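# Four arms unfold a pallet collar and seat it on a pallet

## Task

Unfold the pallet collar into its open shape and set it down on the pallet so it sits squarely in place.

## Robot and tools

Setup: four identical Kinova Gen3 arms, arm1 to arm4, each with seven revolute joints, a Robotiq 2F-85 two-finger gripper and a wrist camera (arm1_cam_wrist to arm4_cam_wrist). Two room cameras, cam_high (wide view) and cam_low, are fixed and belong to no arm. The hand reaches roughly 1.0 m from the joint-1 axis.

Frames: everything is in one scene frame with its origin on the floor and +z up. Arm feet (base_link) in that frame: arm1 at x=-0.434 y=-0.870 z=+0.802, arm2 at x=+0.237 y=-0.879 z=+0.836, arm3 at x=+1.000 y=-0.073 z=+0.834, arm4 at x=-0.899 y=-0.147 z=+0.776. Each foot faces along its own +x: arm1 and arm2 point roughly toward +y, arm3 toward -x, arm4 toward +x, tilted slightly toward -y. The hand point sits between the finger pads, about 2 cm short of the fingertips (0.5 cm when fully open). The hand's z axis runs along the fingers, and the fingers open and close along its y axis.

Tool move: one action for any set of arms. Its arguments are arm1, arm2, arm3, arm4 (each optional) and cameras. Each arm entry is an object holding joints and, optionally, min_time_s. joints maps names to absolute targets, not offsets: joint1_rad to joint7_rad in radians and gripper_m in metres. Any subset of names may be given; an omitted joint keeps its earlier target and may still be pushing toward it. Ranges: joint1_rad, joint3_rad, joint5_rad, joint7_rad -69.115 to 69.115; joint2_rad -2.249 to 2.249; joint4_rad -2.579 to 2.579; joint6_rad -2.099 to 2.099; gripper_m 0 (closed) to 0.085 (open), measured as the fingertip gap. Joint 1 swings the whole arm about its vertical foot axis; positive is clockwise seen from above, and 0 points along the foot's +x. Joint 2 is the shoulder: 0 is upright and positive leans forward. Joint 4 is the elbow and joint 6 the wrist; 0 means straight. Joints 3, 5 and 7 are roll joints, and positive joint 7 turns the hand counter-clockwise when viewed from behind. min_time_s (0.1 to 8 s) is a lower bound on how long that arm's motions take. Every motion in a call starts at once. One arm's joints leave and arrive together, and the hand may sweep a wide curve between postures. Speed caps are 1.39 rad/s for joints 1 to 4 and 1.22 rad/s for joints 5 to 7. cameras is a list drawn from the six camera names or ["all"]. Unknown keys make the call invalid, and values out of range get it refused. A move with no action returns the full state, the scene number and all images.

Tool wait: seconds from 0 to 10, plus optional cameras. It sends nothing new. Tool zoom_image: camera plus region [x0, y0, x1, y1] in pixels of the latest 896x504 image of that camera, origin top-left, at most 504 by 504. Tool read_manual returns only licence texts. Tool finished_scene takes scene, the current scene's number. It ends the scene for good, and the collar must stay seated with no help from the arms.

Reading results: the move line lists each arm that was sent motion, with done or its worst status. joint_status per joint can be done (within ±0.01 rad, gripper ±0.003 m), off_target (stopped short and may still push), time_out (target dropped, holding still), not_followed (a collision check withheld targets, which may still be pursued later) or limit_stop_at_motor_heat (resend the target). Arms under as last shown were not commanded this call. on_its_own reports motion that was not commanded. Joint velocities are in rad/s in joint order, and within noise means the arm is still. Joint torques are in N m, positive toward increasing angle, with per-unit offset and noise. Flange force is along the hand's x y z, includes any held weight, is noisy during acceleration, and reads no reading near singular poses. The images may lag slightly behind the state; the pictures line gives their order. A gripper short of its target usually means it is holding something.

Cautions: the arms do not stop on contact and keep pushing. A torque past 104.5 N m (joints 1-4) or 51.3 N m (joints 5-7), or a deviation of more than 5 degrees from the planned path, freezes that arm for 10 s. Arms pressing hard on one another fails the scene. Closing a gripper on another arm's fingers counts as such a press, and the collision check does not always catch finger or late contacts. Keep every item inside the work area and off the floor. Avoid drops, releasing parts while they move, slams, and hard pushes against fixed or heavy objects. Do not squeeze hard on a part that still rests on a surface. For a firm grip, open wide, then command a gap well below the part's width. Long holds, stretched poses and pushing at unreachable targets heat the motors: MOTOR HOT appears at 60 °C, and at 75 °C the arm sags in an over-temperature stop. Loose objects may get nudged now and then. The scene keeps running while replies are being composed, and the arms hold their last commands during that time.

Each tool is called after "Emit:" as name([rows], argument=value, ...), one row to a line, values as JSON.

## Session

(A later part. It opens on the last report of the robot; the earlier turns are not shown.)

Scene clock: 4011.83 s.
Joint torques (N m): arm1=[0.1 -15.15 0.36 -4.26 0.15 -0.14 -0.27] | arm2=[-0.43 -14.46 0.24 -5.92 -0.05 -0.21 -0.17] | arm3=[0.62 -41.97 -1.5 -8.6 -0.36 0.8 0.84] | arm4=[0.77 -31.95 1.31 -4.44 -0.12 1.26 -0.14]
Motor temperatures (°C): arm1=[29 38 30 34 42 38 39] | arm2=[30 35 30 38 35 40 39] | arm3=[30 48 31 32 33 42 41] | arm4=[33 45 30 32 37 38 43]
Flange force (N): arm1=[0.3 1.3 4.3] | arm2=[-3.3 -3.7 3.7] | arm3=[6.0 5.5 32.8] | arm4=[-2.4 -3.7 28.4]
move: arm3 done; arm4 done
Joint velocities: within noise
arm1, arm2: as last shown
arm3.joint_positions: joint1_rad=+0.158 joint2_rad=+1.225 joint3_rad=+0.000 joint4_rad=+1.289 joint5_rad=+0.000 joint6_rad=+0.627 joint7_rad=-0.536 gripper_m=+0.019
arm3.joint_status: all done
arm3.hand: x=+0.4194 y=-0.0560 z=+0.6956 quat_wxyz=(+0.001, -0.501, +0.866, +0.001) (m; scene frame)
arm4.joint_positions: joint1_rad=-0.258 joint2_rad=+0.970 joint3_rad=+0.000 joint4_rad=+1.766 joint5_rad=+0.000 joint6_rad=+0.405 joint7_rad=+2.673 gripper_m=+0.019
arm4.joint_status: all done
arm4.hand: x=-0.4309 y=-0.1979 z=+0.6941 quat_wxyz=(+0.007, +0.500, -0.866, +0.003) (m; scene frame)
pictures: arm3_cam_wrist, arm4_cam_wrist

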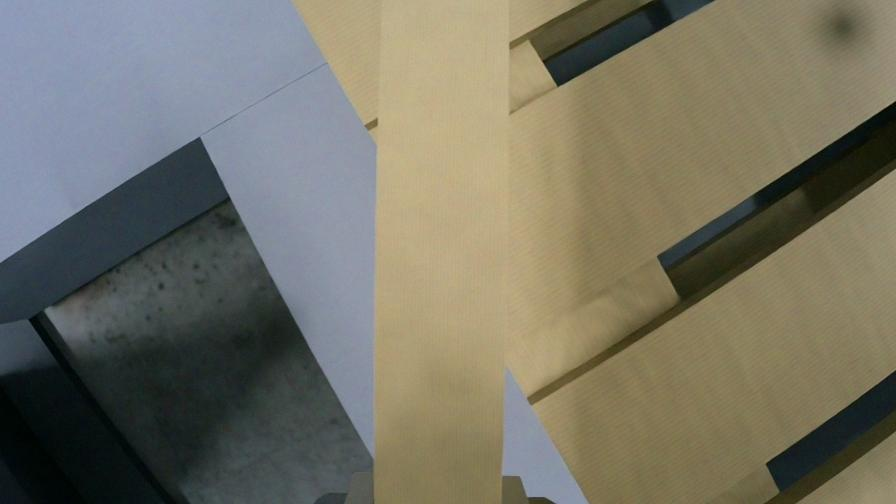

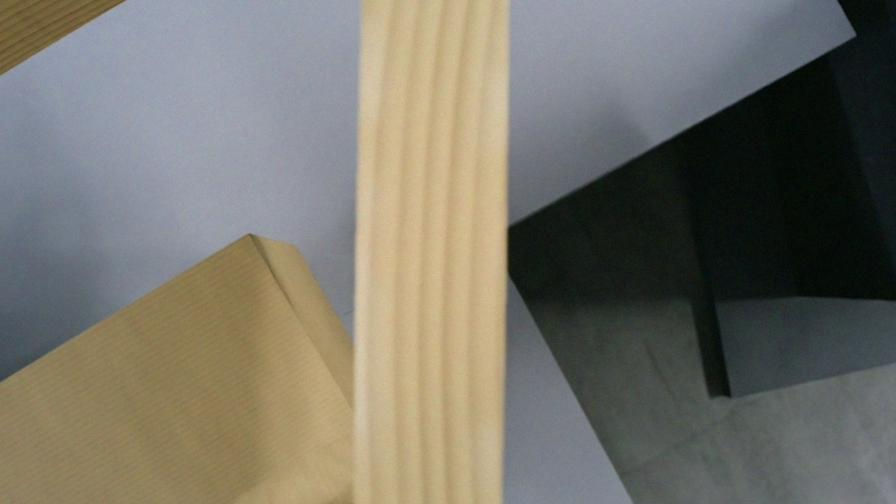

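Emit:
move(arm3={"joints": {"joint1_rad": 0.255, "joint2_rad": 1.2467, "joint4_rad": 1.2225, "joint6_rad": 0.6724, "joint7_rad": -0.2605}, "min_time_s": 3.5}, arm4={"joints": {"joint1_rad": -0.3373, "joint2_rad": 0.9809, "joint4_rad": 1.7256, "joint6_rad": 0.4351, "joint7_rad": 2.7713}, "min_time_s": 3.5}, cameras=["arm3_cam_wrist", "arm4_cam_wrist", "cam_high"])

Scene clock: 4030.57 s.
Joint torques (N m): arm1=[0.12 -15.2 0.32 -4.28 0.15 -0.16 -0.26] | arm2=[-0.42 -14.39 0.23 -5.88 -0.1 -0.17 -0.15] | arm3=[0.65 -43.26 -1.57 -9.65 -0.49 0.76 0.77] | arm4=[0.81 -32.69 1.18 -5.29 -0.21 1.15 -0.24]
Motor temperatures (°C): arm1=[29 38 30 34 42 38 39] | arm2=[30 35 30 38 35 40 39] | arm3=[30 47 31 32 33 42 41] | arm4=[33 44 30 32 37 38 43]
Flange force (N): arm1=[0.4 1.2 4.3] | arm2=[-3.2 -3.8 3.6] | arm3=[4.0 6.3 33.2] | arm4=[-1.6 -3.1 28.2]
move: arm3 done; arm4 done
Joint velocities: within noise
arm1, arm2: as last shown
arm3.joint_positions: joint1_rad=+0.255 joint2_rad=+1.247 joint3_rad=+0.000 joint4_rad=+1.222 joint5_rad=+0.000 joint6_rad=+0.672 joint7_rad=-0.260 gripper_m=+0.019
arm3.joint_status: all done
arm3.hand: x=+0.4095 y=+0.0012 z=+0.6957 quat_wxyz=(+0.001, -0.576, +0.818, +0.001) (m; scene frame)
arm4.joint_positions: joint1_rad=-0.337 joint2_rad=+0.981 joint3_rad=+0.000 joint4_rad=+1.726 joint5_rad=+0.000 joint6_rad=+0.435 joint7_rad=+2.771 gripper_m=+0.019
arm4.joint_status: all done
arm4.hand: x=-0.4174 y=-0.1601 z=+0.6937 quat_wxyz=(+0.008, +0.575, -0.818, +0.002) (m; scene frame)
pictures: arm3_cam_wrist, arm4_cam_wrist, cam_high

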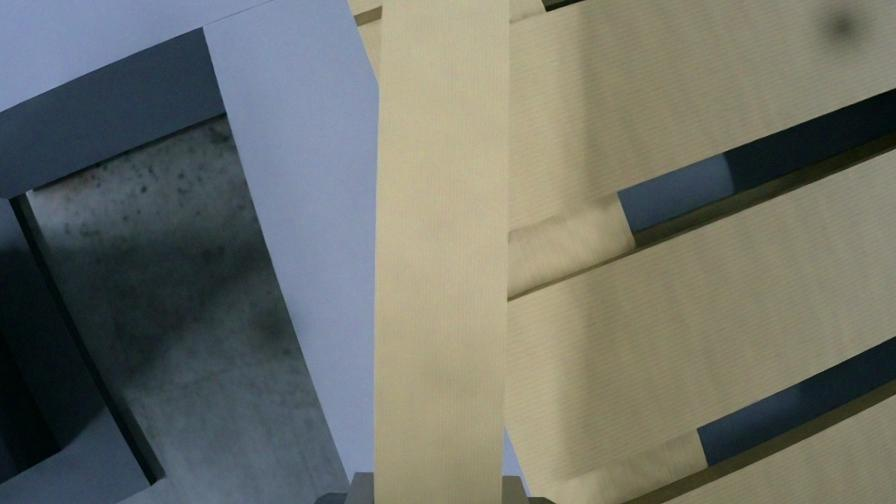

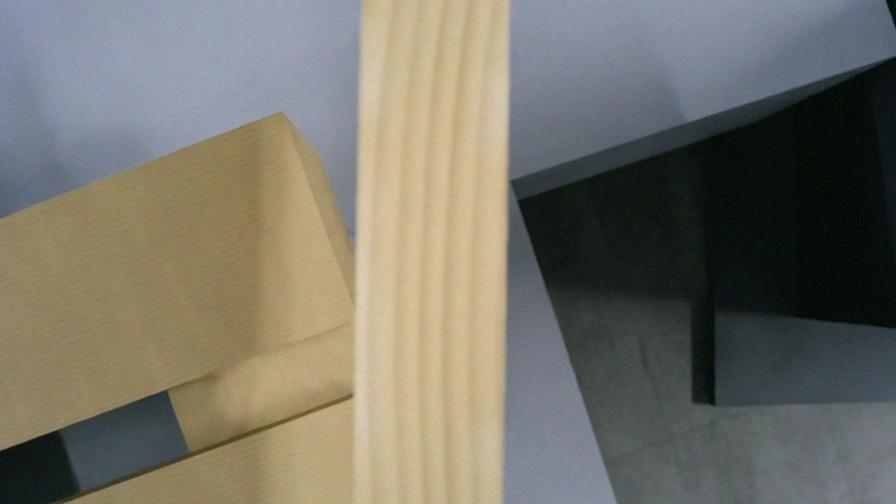

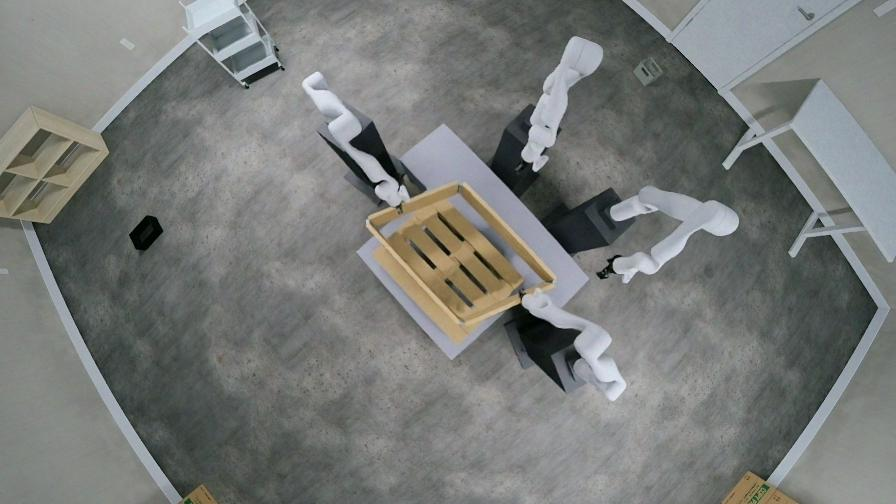

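Emit:
move(arm3={"joints": {"joint1_rad": 0.3431, "joint2_rad": 1.2803, "joint4_rad": 1.1226, "joint6_rad": 0.7386, "joint7_rad": 0.006}, "min_time_s": 3.5}, arm4={"joints": {"joint1_rad": -0.4166, "joint2_rad": 0.9962, "joint4_rad": 1.6677, "joint6_rad": 0.4777, "joint7_rad": 2.8704}, "min_time_s": 3.5}, cameras=["all"])

Scene clock: 4047.73 s.
Joint torques (N m): arm1=[0.13 -15.18 0.26 -4.28 0.11 -0.12 -0.22] | arm2=[-0.39 -14.41 0.25 -5.91 -0.07 -0.18 -0.19] | arm3=[0.61 -45.57 -1.58 -11.44 -0.67 0.36 0.64] | arm4=[0.9 -33.56 1.28 -6.63 -0.39 0.97 -0.38]
Motor temperatures (°C): arm1=[29 38 30 34 42 38 39] | arm2=[30 35 30 38 35 40 39] | arm3=[30 47 31 32 33 42 41] | arm4=[33 44 30 32 37 38 43]
Flange force (N): arm1=[0.4 1.1 4.4] | arm2=[-3.3 -3.9 3.6] | arm3=[1.9 6.6 34.1] | arm4=[-0.7 -1.3 27.4]
move: arm3 done; arm4 done
Joint velocities: within noise
arm1.joint_positions: joint1_rad=-0.523 joint2_rad=+0.500 joint3_rad=+0.000 joint4_rad=+2.200 joint5_rad=+0.000 joint6_rad=+0.442 joint7_rad=-0.409 gripper_m=+0.085
arm1.joint_status: not commanded
arm1.hand: x=-0.5588 y=-0.5572 z=+0.8636 quat_wxyz=(+0.005, +0.022, -1.000, -0.003) (m; scene frame)
arm2.joint_positions: joint1_rad=-0.419 joint2_rad=+0.500 joint3_rad=+0.000 joint4_rad=+2.200 joint5_rad=+0.000 joint6_rad=+0.442 joint7_rad=-0.458 gripper_m=+0.060
arm2.joint_status: not commanded
arm2.hand: x=+0.0929 y=-0.5747 z=+0.8969 quat_wxyz=(+0.004, +0.029, -1.000, -0.001) (m; scene frame)
arm3.joint_positions: joint1_rad=+0.343 joint2_rad=+1.280 joint3_rad=+0.000 joint4_rad=+1.123 joint5_rad=+0.000 joint6_rad=+0.739 joint7_rad=+0.006 gripper_m=+0.019
arm3.joint_status: all done
arm3.hand: x=+0.3984 y=+0.0563 z=+0.6959 quat_wxyz=(+0.001, -0.646, +0.763, +0.001) (m; scene frame)
arm4.joint_positions: joint1_rad=-0.417 joint2_rad=+0.996 joint3_rad=+0.000 joint4_rad=+1.668 joint5_rad=+0.000 joint6_rad=+0.478 joint7_rad=+2.870 gripper_m=+0.019
arm4.joint_status: all done
arm4.hand: x=-0.4024 y=-0.1202 z=+0.6936 quat_wxyz=(+0.008, +0.646, -0.763, +0.002) (m; scene frame)
pictures: arm1_cam_wrist, arm2_cam_wrist, arm3_cam_wrist, arm4_cam_wrist, cam_high, cam_low

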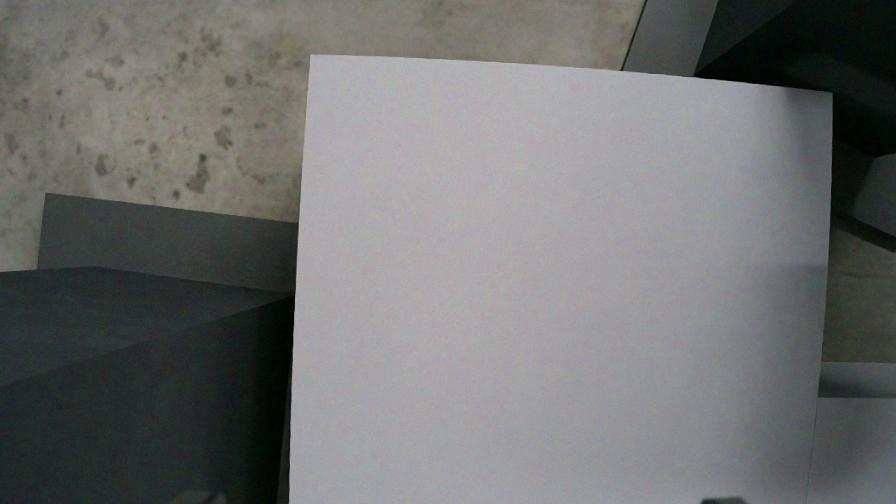

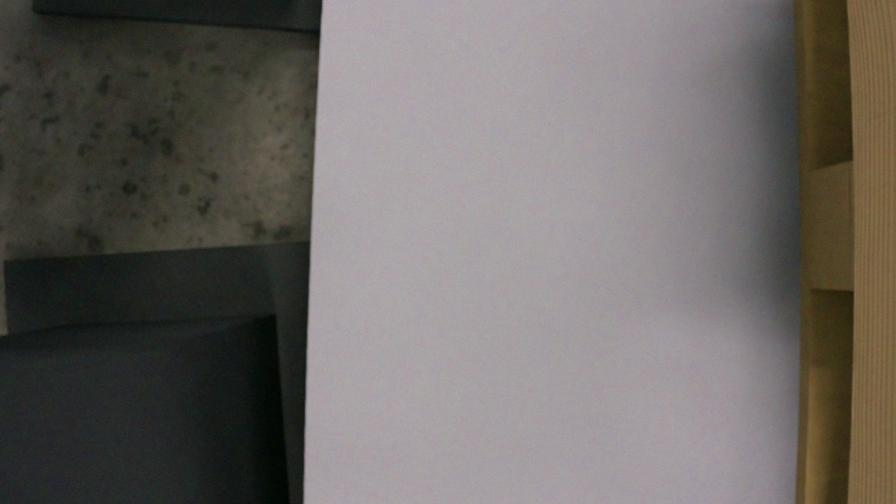

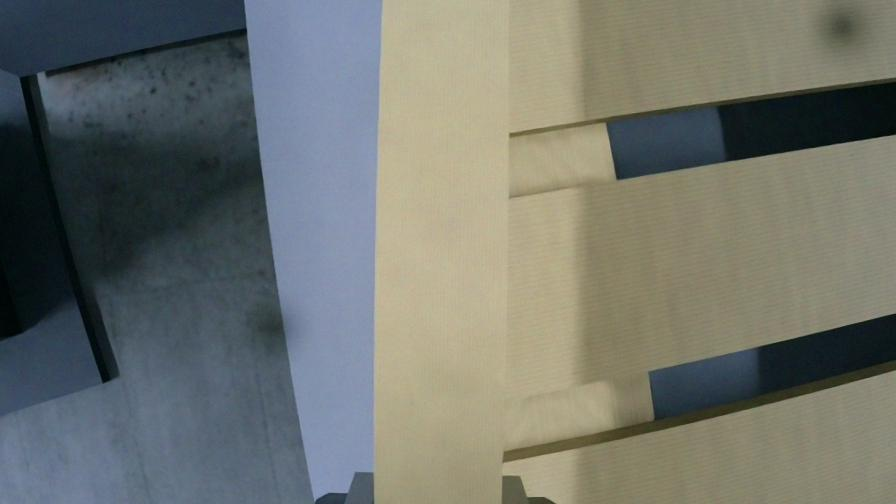

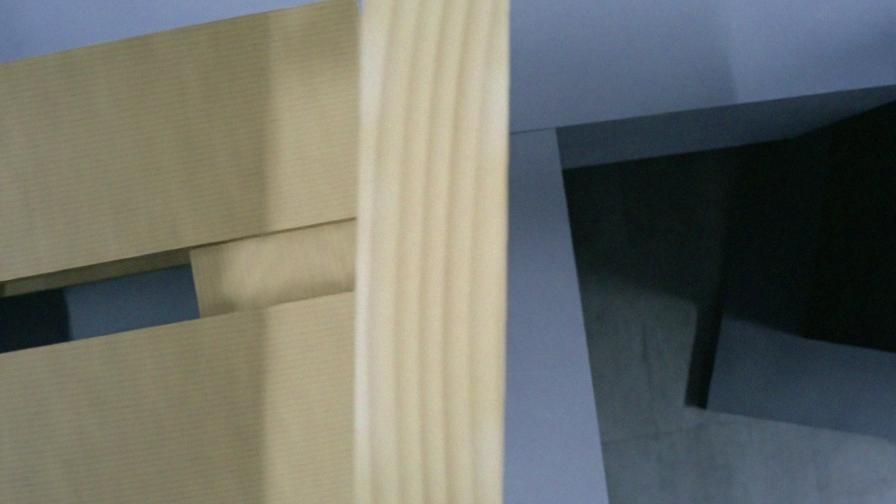

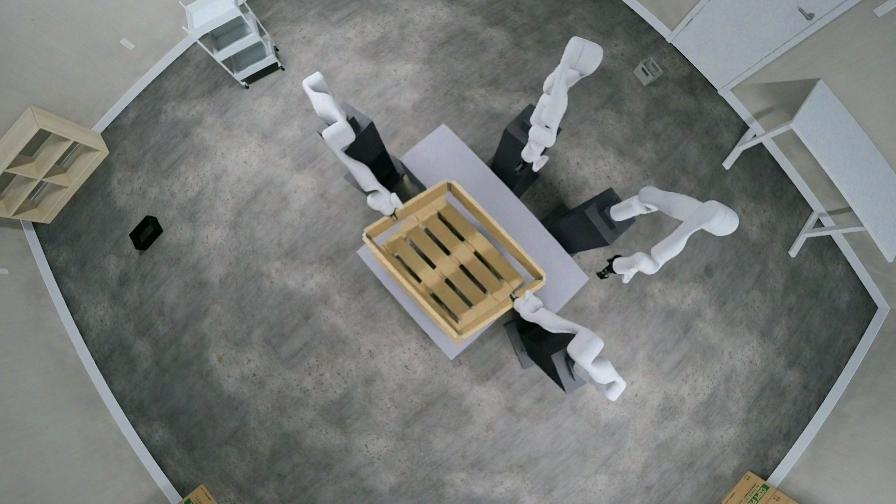

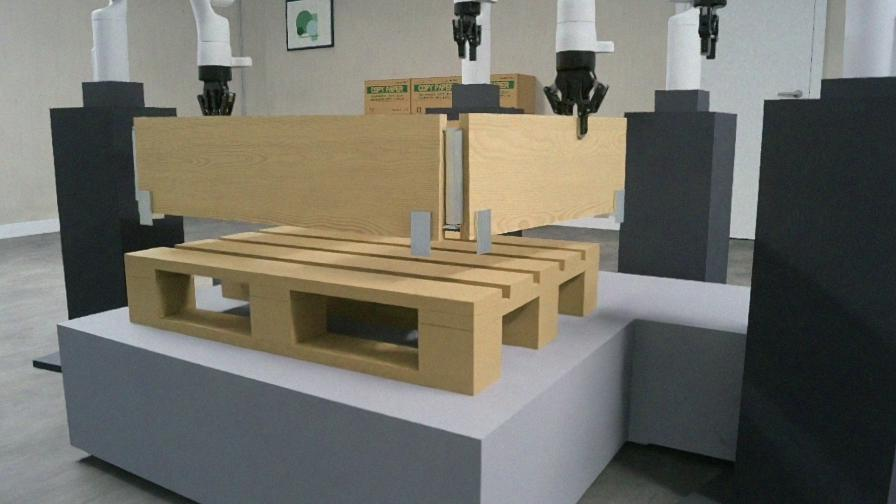

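Emit:
move(arm3={"joints": {"joint1_rad": 0.4179, "joint2_rad": 1.3248, "joint4_rad": 0.9964, "joint6_rad": 0.8204, "joint7_rad": 0.2529}, "min_time_s": 3.5}, arm4={"joints": {"joint1_rad": -0.4997, "joint2_rad": 1.0133, "joint4_rad": 1.5944, "joint6_rad": 0.5339, "joint7_rad": 2.9596}, "min_time_s": 3.5}, cameras=["all"])

Scene clock: 4093.50 s.
Joint torques (N m): arm1=[0.14 -15.15 0.26 -4.26 0.14 -0.14 -0.25] | arm2=[-0.41 -14.46 0.19 -5.9 -0.11 -0.14 -0.17] | arm3=[0.36 -46.76 -1.77 -12.27 -0.86 0.69 0.57] | arm4=[1.02 -34.78 1.16 -7.66 -0.45 0.91 -0.38]
Motor temperatures (°C): arm1=[29 38 30 34 42 38 39] | arm2=[30 35 30 38 35 40 39] | arm3=[30 46 31 32 33 42 41] | arm4=[33 44 30 32 37 38 43]
Flange force (N): arm1=[0.4 1.2 4.2] | arm2=[-3.3 -3.8 3.9] | arm3=[-0.5 7.2 34.1] | arm4=[-0.8 -0.9 27.4]
move: arm3 done; arm4 done
Joint velocities: within noise
arm1, arm2: as last shown
arm3.joint_positions: joint1_rad=+0.418 joint2_rad=+1.325 joint3_rad=+0.000 joint4_rad=+0.996 joint5_rad=+0.000 joint6_rad=+0.820 joint7_rad=+0.253 gripper_m=+0.019
arm3.joint_status: all done
arm3.hand: x=+0.3872 y=+0.1065 z=+0.6960 quat_wxyz=(+0.001, -0.710, +0.705, +0.001) (m; scene frame)
arm4.joint_positions: joint1_rad=-0.500 joint2_rad=+1.013 joint3_rad=+0.000 joint4_rad=+1.594 joint5_rad=+0.000 joint6_rad=+0.534 joint7_rad=+2.960 gripper_m=+0.019
arm4.joint_status: all done
arm4.hand: x=-0.3874 y=-0.0754 z=+0.6954 quat_wxyz=(+0.008, +0.709, -0.705, +0.001) (m; scene frame)
pictures: arm1_cam_wrist, arm2_cam_wrist, arm3_cam_wrist, arm4_cam_wrist, cam_high, cam_low

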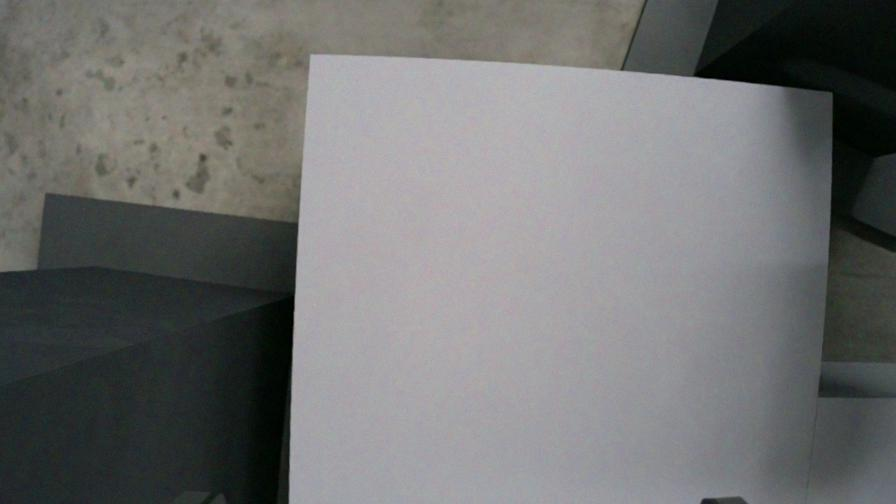

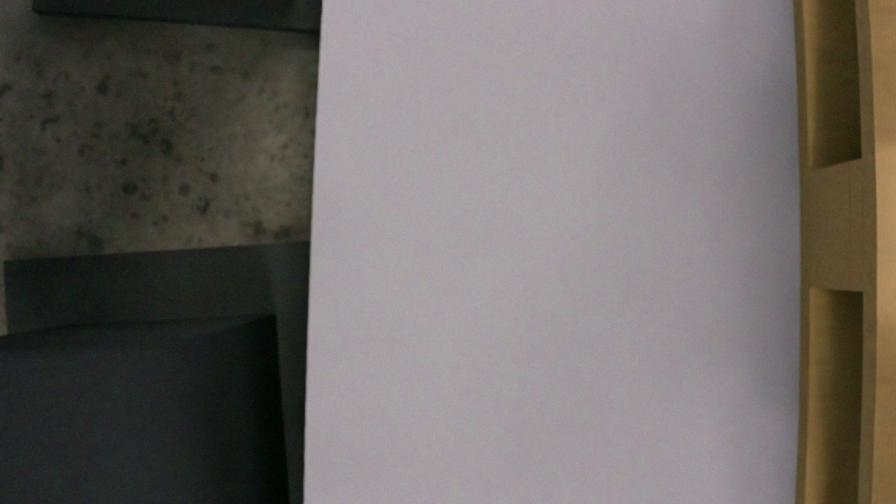

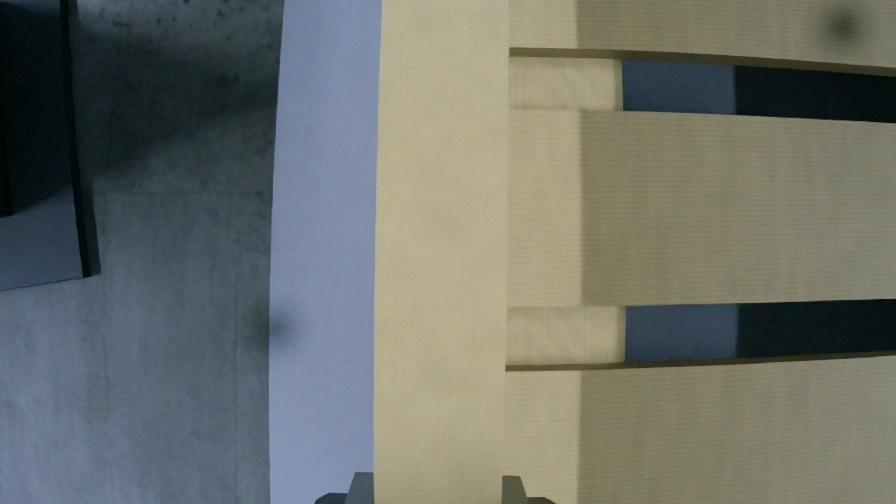

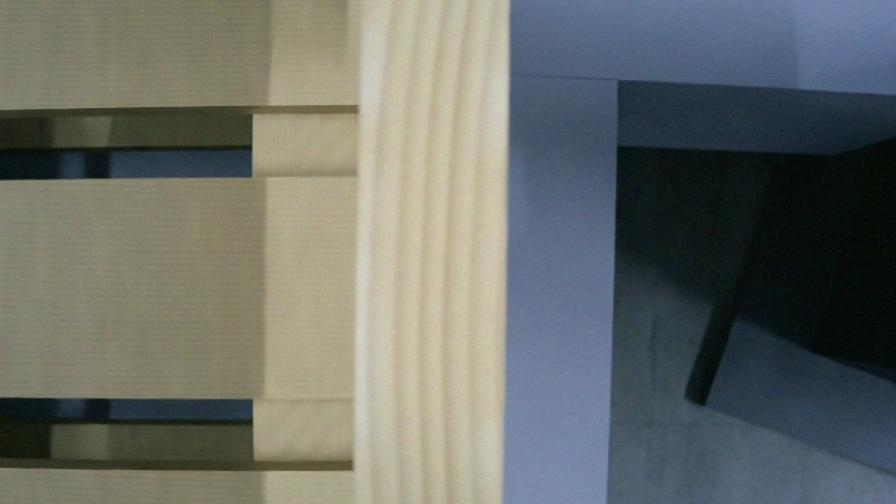

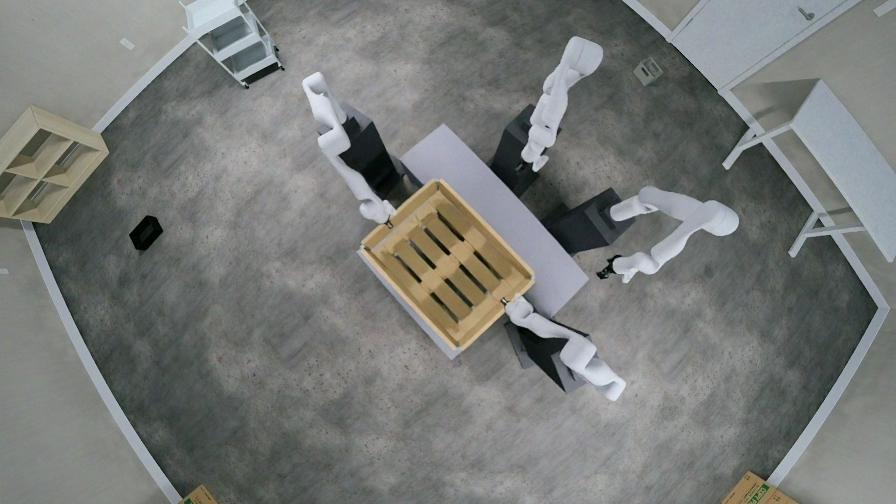

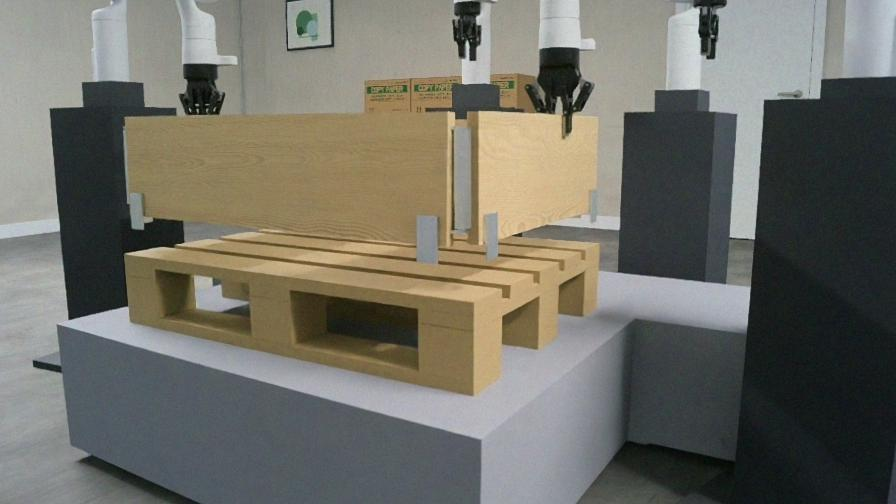

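Emit:
move(arm2={"joints": {"joint1_rad": 0.466, "joint2_rad": 0.9104, "joint4_rad": 1.2227, "joint6_rad": 1.0085, "joint7_rad": 0.3762}, "min_time_s": 3.5}, cameras=["arm2_cam_wrist"])

Scene clock: 4220.30 s.
Joint torques (N m): arm1=[0.18 -15.15 0.26 -4.38 0.12 -0.15 -0.25] | arm2=[-0.48 -24.1 0.31 -9.62 -0.11 -0.08 -0.17] | arm3=[0.37 -46.71 -1.74 -12.24 -0.88 0.73 0.57] | arm4=[0.99 -34.8 1.27 -7.69 -0.45 0.89 -0.34]
Motor temperatures (°C): arm1=[29 38 30 34 42 38 39] | arm2=[30 35 30 38 35 40 39] | arm3=[30 45 31 33 33 42 41] | arm4=[33 43 30 32 37 38 43]
Flange force (N): arm1=[0.4 0.8 4.3] | arm2=[2.5 -7.9 2.2] | arm3=[-0.5 7.2 34.1] | arm4=[-0.7 -0.9 27.4]
move: arm2 done
Joint velocities: within noise
arm1, arm3, arm4: as last shown
arm2.joint_positions: joint1_rad=+0.466 joint2_rad=+0.910 joint3_rad=+0.000 joint4_rad=+1.223 joint5_rad=+0.000 joint6_rad=+1.008 joint7_rad=+0.376 gripper_m=+0.060
arm2.joint_status: all done
arm2.hand: x=+0.4762 y=-0.3304 z=+0.8999 quat_wxyz=(+0.004, +0.003, -1.000, -0.001) (m; scene frame)
pictures: arm2_cam_wrist

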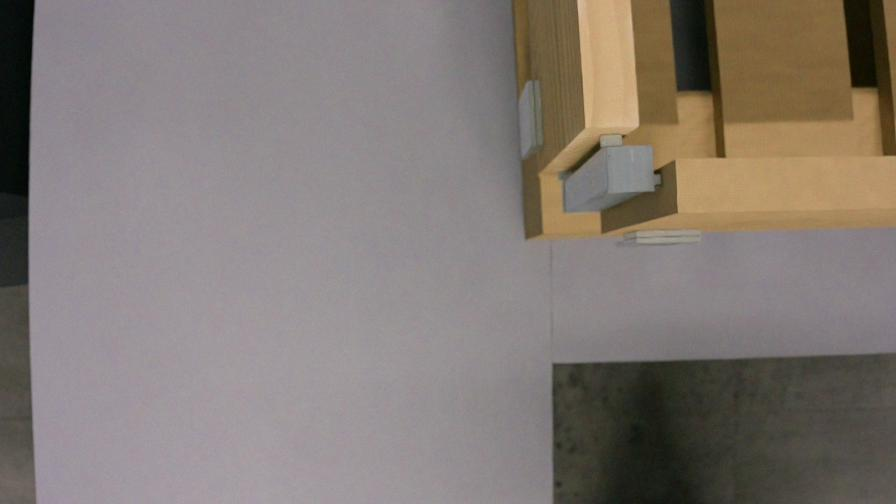

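Emit:
zoom_image(camera="arm2_cam_wrist", region=[490, 50, 742, 260])

Scaled by 2.000 from the camera's 896x504 image, which has a finer 1280x720 frame.

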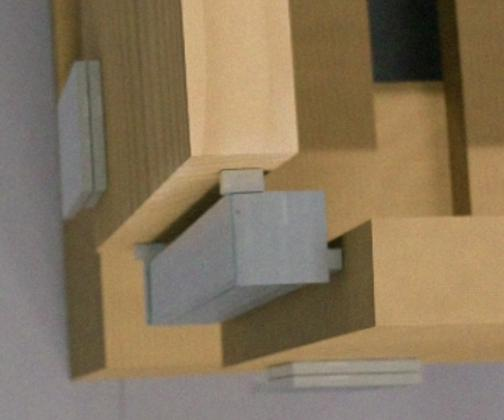

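Emit:
zoom_image(camera="arm2_cam_wrist", region=[510, 150, 720, 260])

Scaled by 2.400 from the camera's 896x504 image, which has a finer 1280x720 frame.

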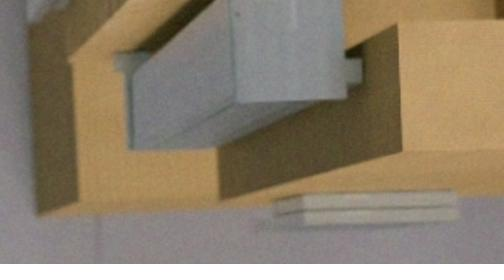

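Emit:
move(arm1={"joints": {"joint1_rad": 0.0503, "joint2_rad": 0.7878, "joint4_rad": 1.4414, "joint6_rad": 0.9124, "joint7_rad": 0.1266}, "min_time_s": 3.5}, cameras=["arm1_cam_wrist"])

Emit:
zoom_image(camera="arm1_cam_wrist", region=[490, 200, 742, 410])

Scene clock: 4308.30 s.
Joint torques (N m): arm1=[0.02 -23.36 0.39 -7.53 0.05 -0.08 -0.2] | arm2=[-0.5 -24.09 0.36 -9.66 -0.15 -0.11 -0.2] | arm3=[0.39 -46.67 -1.77 -12.23 -0.89 0.73 0.56] | arm4=[1.01 -34.8 1.23 -7.72 -0.44 0.9 -0.32]
Motor temperatures (°C): arm1=[29 38 30 34 42 38 39] | arm2=[30 35 30 38 35 40 39] | arm3=[30 45 31 33 33 42 41] | arm4=[33 43 30 32 37 38 43]
Flange force (N): arm1=[-0.4 2.2 3.0] | arm2=[2.5 -8.1 2.2] | arm3=[-0.5 7.2 34.0] | arm4=[-0.8 -0.7 27.4]
move: arm1 done
Joint velocities: within noise
arm1.joint_positions: joint1_rad=+0.050 joint2_rad=+0.788 joint3_rad=+0.000 joint4_rad=+1.441 joint5_rad=+0.000 joint6_rad=+0.912 joint7_rad=+0.127 gripper_m=+0.085
arm1.joint_status: all done
arm1.hand: x=-0.3439 y=-0.3302 z=+0.8823 quat_wxyz=(+0.005, +0.004, -1.000, -0.003) (m; scene frame)
arm2, arm3, arm4: as last shown
pictures: arm1_cam_wrist

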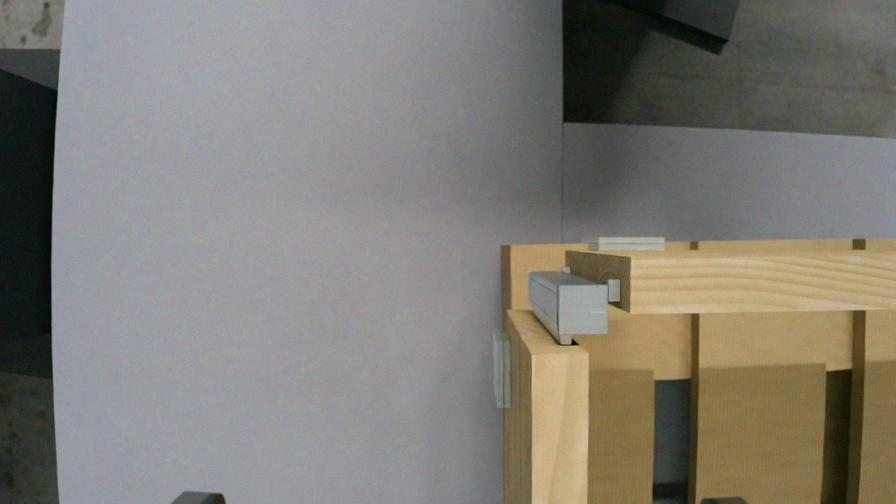

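Scaled by 2.000 from the camera's 896x504 image, which has a finer 1280x720 frame.

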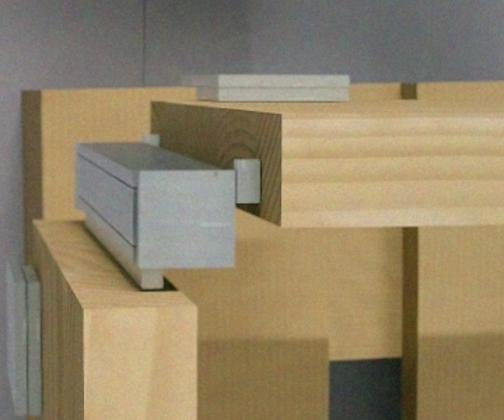

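Emit:
move(arm3={"joints": {"joint1_rad": 0.4296, "joint2_rad": 1.3356, "joint4_rad": 0.9666, "joint6_rad": 0.8394, "joint7_rad": 0.2647}, "min_time_s": 2}, arm4={"joints": {"joint1_rad": -0.5169, "joint2_rad": 1.0116, "joint4_rad": 1.6001, "joint6_rad": 0.53, "joint7_rad": 2.9424}, "min_time_s": 2}, cameras=["arm1_cam_wrist", "arm2_cam_wrist", "cam_low"])

Emit:
zoom_image(camera="arm2_cam_wrist", region=[500, 50, 710, 260])

Emit:
zoom_image(camera="arm1_cam_wrist", region=[490, 220, 700, 430])

Emit:
zoom_image(camera="cam_low", region=[300, 100, 640, 400])

Scene clock: 4373.37 s.
Joint torques (N m): arm1=[0.04 -23.33 0.34 -7.52 0.08 -0.06 -0.22] | arm2=[-0.46 -24.05 0.38 -9.63 -0.13 -0.11 -0.21] | arm3=[0.43 -46.97 -1.74 -12.34 -0.88 0.79 0.6] | arm4=[0.99 -34.47 1.15 -7.44 -0.47 1.02 -0.29]
Motor temperatures (°C): arm1=[29 37 30 35 42 38 39] | arm2=[30 35 30 38 35 40 39] | arm3=[30 46 31 33 33 42 41] | arm4=[33 43 30 32 37 38 43]
Flange force (N): arm1=[-0.4 2.1 3.0] | arm2=[2.5 -8.0 2.1] | arm3=[-0.7 7.8 34.2] | arm4=[-0.9 -0.9 27.2]
move: arm3 done; arm4 done
Joint velocities: within noise
arm1, arm2: as last shown
arm3.joint_positions: joint1_rad=+0.430 joint2_rad=+1.336 joint3_rad=+0.000 joint4_rad=+0.967 joint5_rad=+0.000 joint6_rad=+0.839 joint7_rad=+0.265 gripper_m=+0.019
arm3.joint_status: all done
arm3.hand: x=+0.3844 y=+0.1150 z=+0.6960 quat_wxyz=(+0.001, -0.710, +0.705, +0.001) (m; scene frame)
arm4.joint_positions: joint1_rad=-0.517 joint2_rad=+1.012 joint3_rad=+0.000 joint4_rad=+1.600 joint5_rad=+0.000 joint6_rad=+0.530 joint7_rad=+2.942 gripper_m=+0.019
arm4.joint_status: all done
arm4.hand: x=-0.3901 y=-0.0669 z=+0.6953 quat_wxyz=(+0.008, +0.709, -0.705, +0.001) (m; scene frame)
pictures: arm1_cam_wrist, arm2_cam_wrist, cam_low

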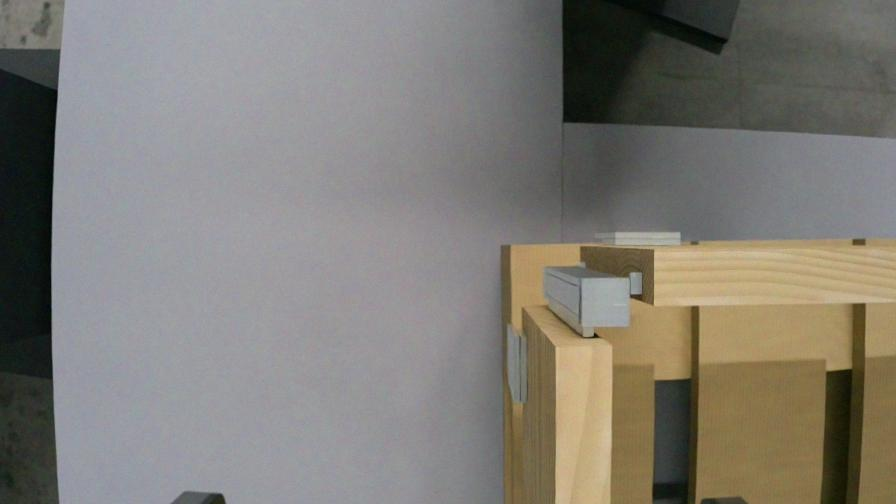

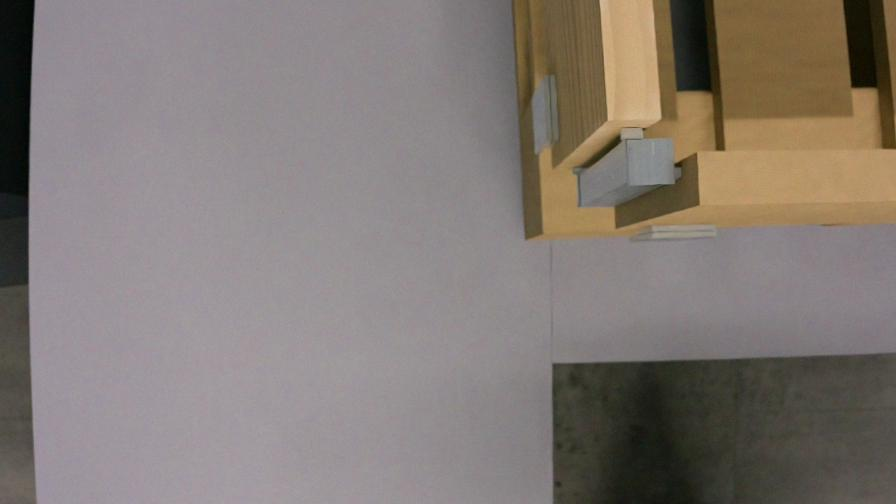

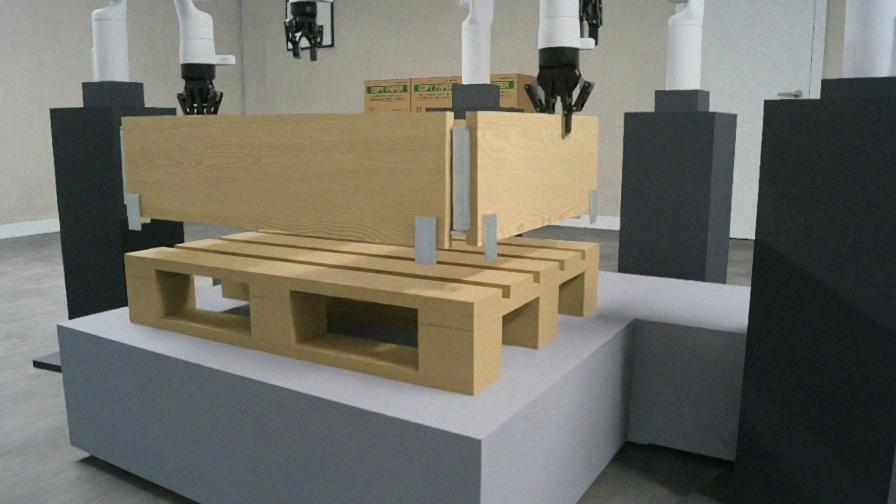

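Scaled by 2.400 from the camera's 896x504 image, which has a finer 1280x720 frame.

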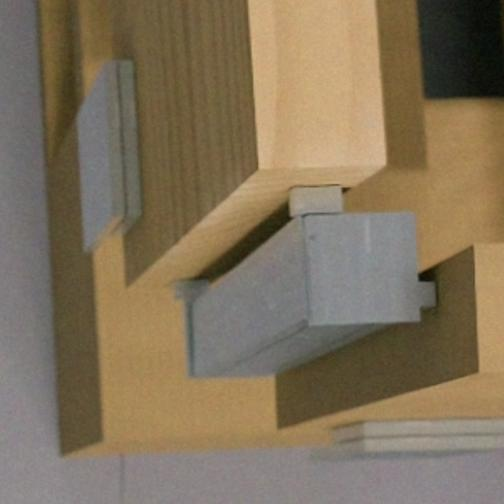

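Scaled by 2.400 from the camera's 896x504 image, which has a finer 1280x720 frame.

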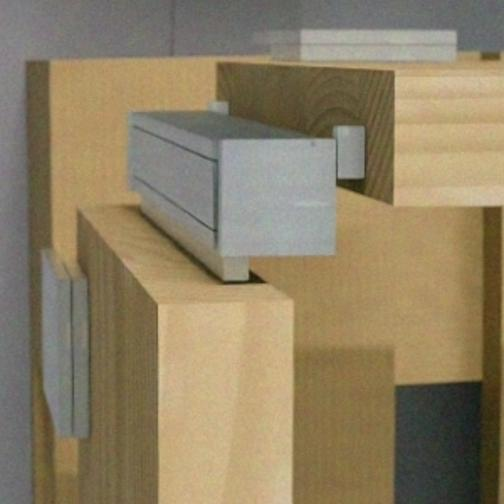

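Scaled by 1.482 from the camera's 896x504 image, which has a finer 1280x720 frame.

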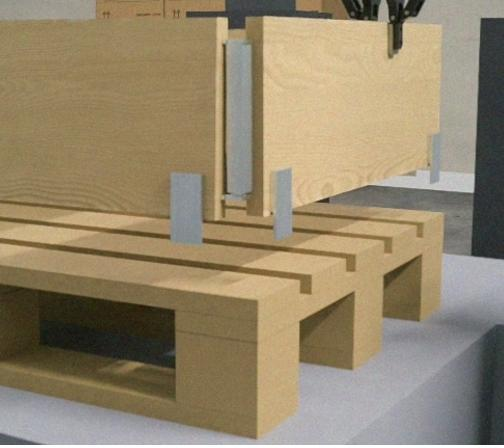

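Emit:
move(arm3={"joints": {"joint2_rad": 1.3749, "joint4_rad": 0.9439, "joint6_rad": 0.8228}, "min_time_s": 2}, arm4={"joints": {"joint2_rad": 1.053, "joint4_rad": 1.5913, "joint6_rad": 0.4974}, "min_time_s": 2}, cameras=["arm1_cam_wrist", "arm2_cam_wrist", "cam_low"])

Emit:
zoom_image(camera="arm2_cam_wrist", region=[500, 170, 620, 290])

Emit:
zoom_image(camera="arm1_cam_wrist", region=[470, 190, 590, 310])

Scene clock: 4444.10 s.
Joint torques (N m): arm1=[0.04 -23.36 0.38 -7.52 0.07 -0.05 -0.23] | arm2=[-0.45 -24.14 0.36 -9.63 -0.1 -0.1 -0.19] | arm3=[0.82 -46.62 -1.28 -11.52 -0.64 1.07 0.61] | arm4=[0.74 -34.13 1.04 -5.97 -0.33 1.51 -0.2]
Motor temperatures (°C): arm1=[29 37 30 35 42 38 39] | arm2=[30 35 30 39 35 40 39] | arm3=[30 45 31 33 33 42 41] | arm4=[33 46 30 32 37 38 43]
Flange force (N): arm1=[-0.4 2.1 3.1] | arm2=[2.5 -7.8 2.3] | arm3=[-0.6 9.7 34.5] | arm4=[-0.9 -2.8 27.4]
move: arm3 done; arm4 done
Joint velocities: within noise
arm1, arm2: as last shown
arm3.joint_positions: joint1_rad=+0.430 joint2_rad=+1.375 joint3_rad=+0.000 joint4_rad=+0.944 joint5_rad=+0.000 joint6_rad=+0.823 joint7_rad=+0.265 gripper_m=+0.019
arm3.joint_status: all done
arm3.hand: x=+0.3844 y=+0.1150 z=+0.6760 quat_wxyz=(+0.001, -0.710, +0.705, +0.001) (m; scene frame)
arm4.joint_positions: joint1_rad=-0.517 joint2_rad=+1.053 joint3_rad=+0.000 joint4_rad=+1.591 joint5_rad=+0.000 joint6_rad=+0.497 joint7_rad=+2.942 gripper_m=+0.019
arm4.joint_status: all done
arm4.hand: x=-0.3903 y=-0.0671 z=+0.6753 quat_wxyz=(+0.008, +0.709, -0.705, +0.001) (m; scene frame)
pictures: arm1_cam_wrist, arm2_cam_wrist, cam_low

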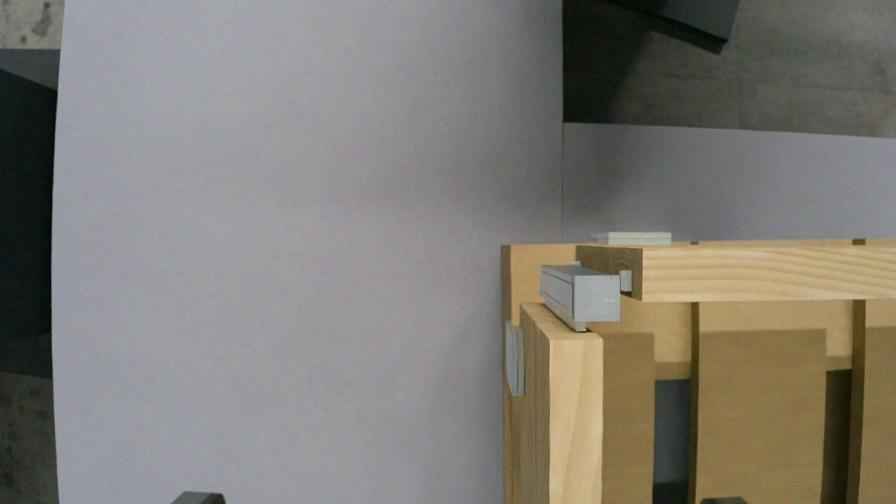

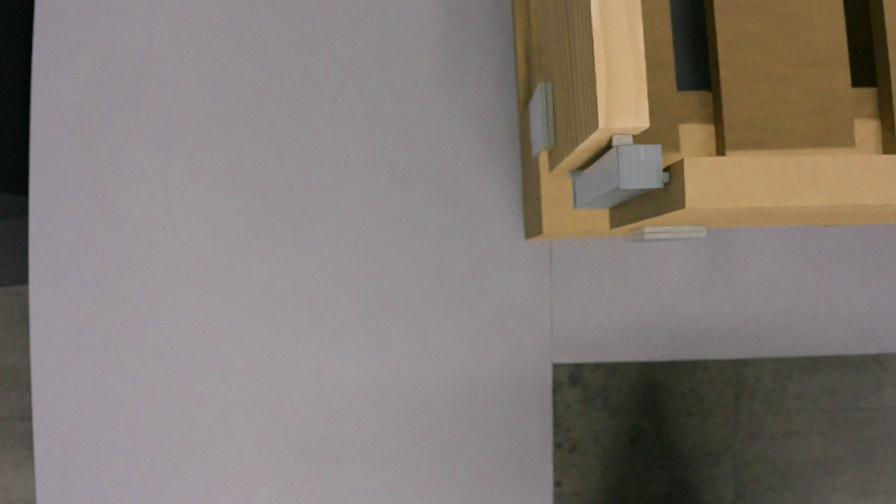

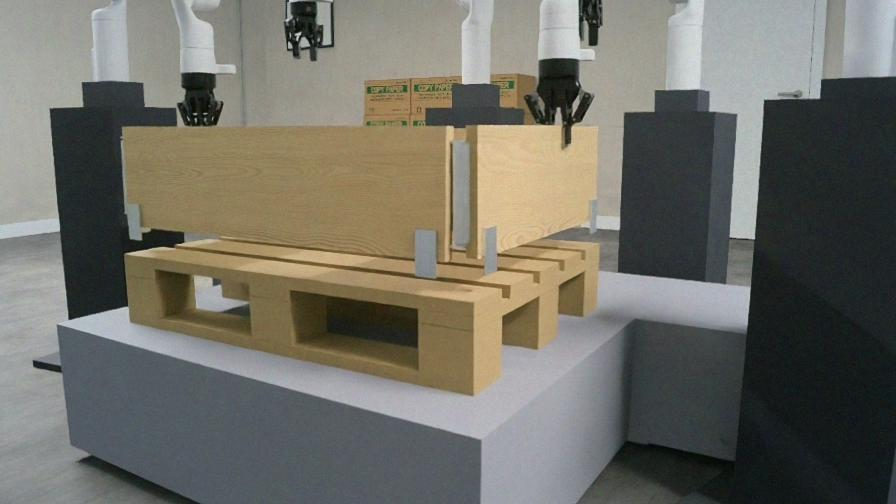

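Scaled by 4.200 from the camera's 896x504 image, which has a finer 1280x720 frame.

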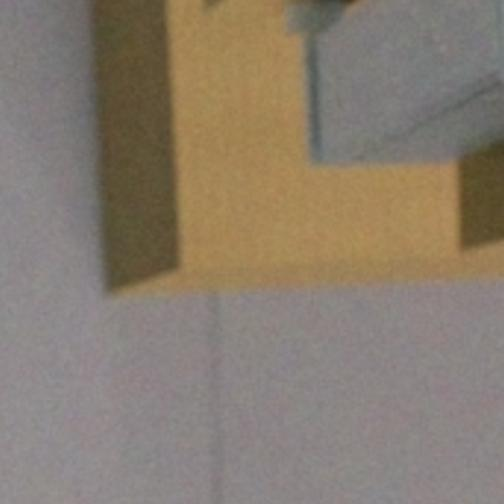

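Scaled by 4.200 from the camera's 896x504 image, which has a finer 1280x720 frame.

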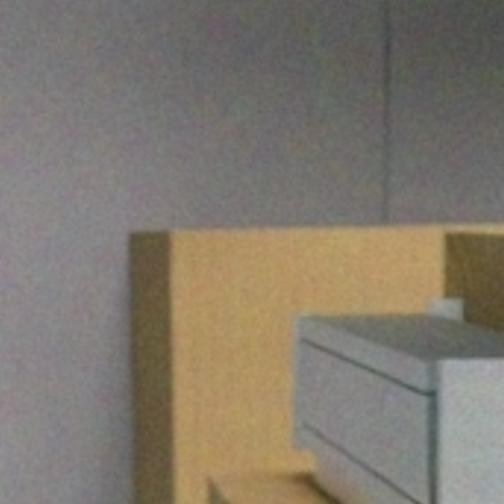

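Emit:
zoom_image(camera="arm2_cam_wrist", region=[510, 60, 720, 270])

Emit:
zoom_image(camera="arm1_cam_wrist", region=[490, 215, 700, 425])

Emit:
zoom_image(camera="cam_low", region=[380, 200, 620, 320])

Scaled by 2.400 from the camera's 896x504 image, which has a finer 1280x720 frame.

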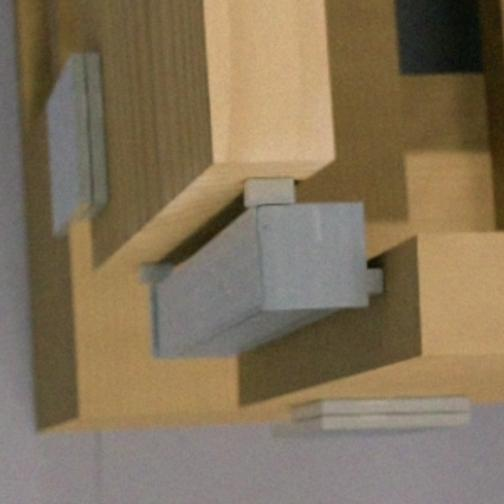

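Scaled by 2.400 from the camera's 896x504 image, which has a finer 1280x720 frame.

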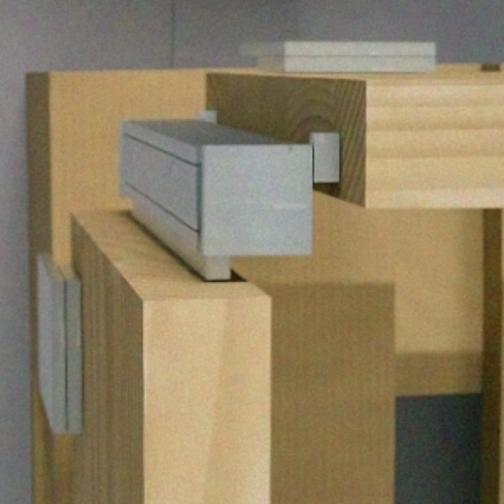

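Scaled by 2.100 from the camera's 896x504 image, which has a finer 1280x720 frame.

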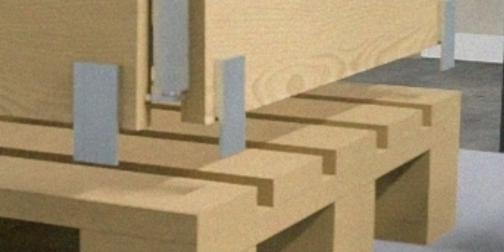

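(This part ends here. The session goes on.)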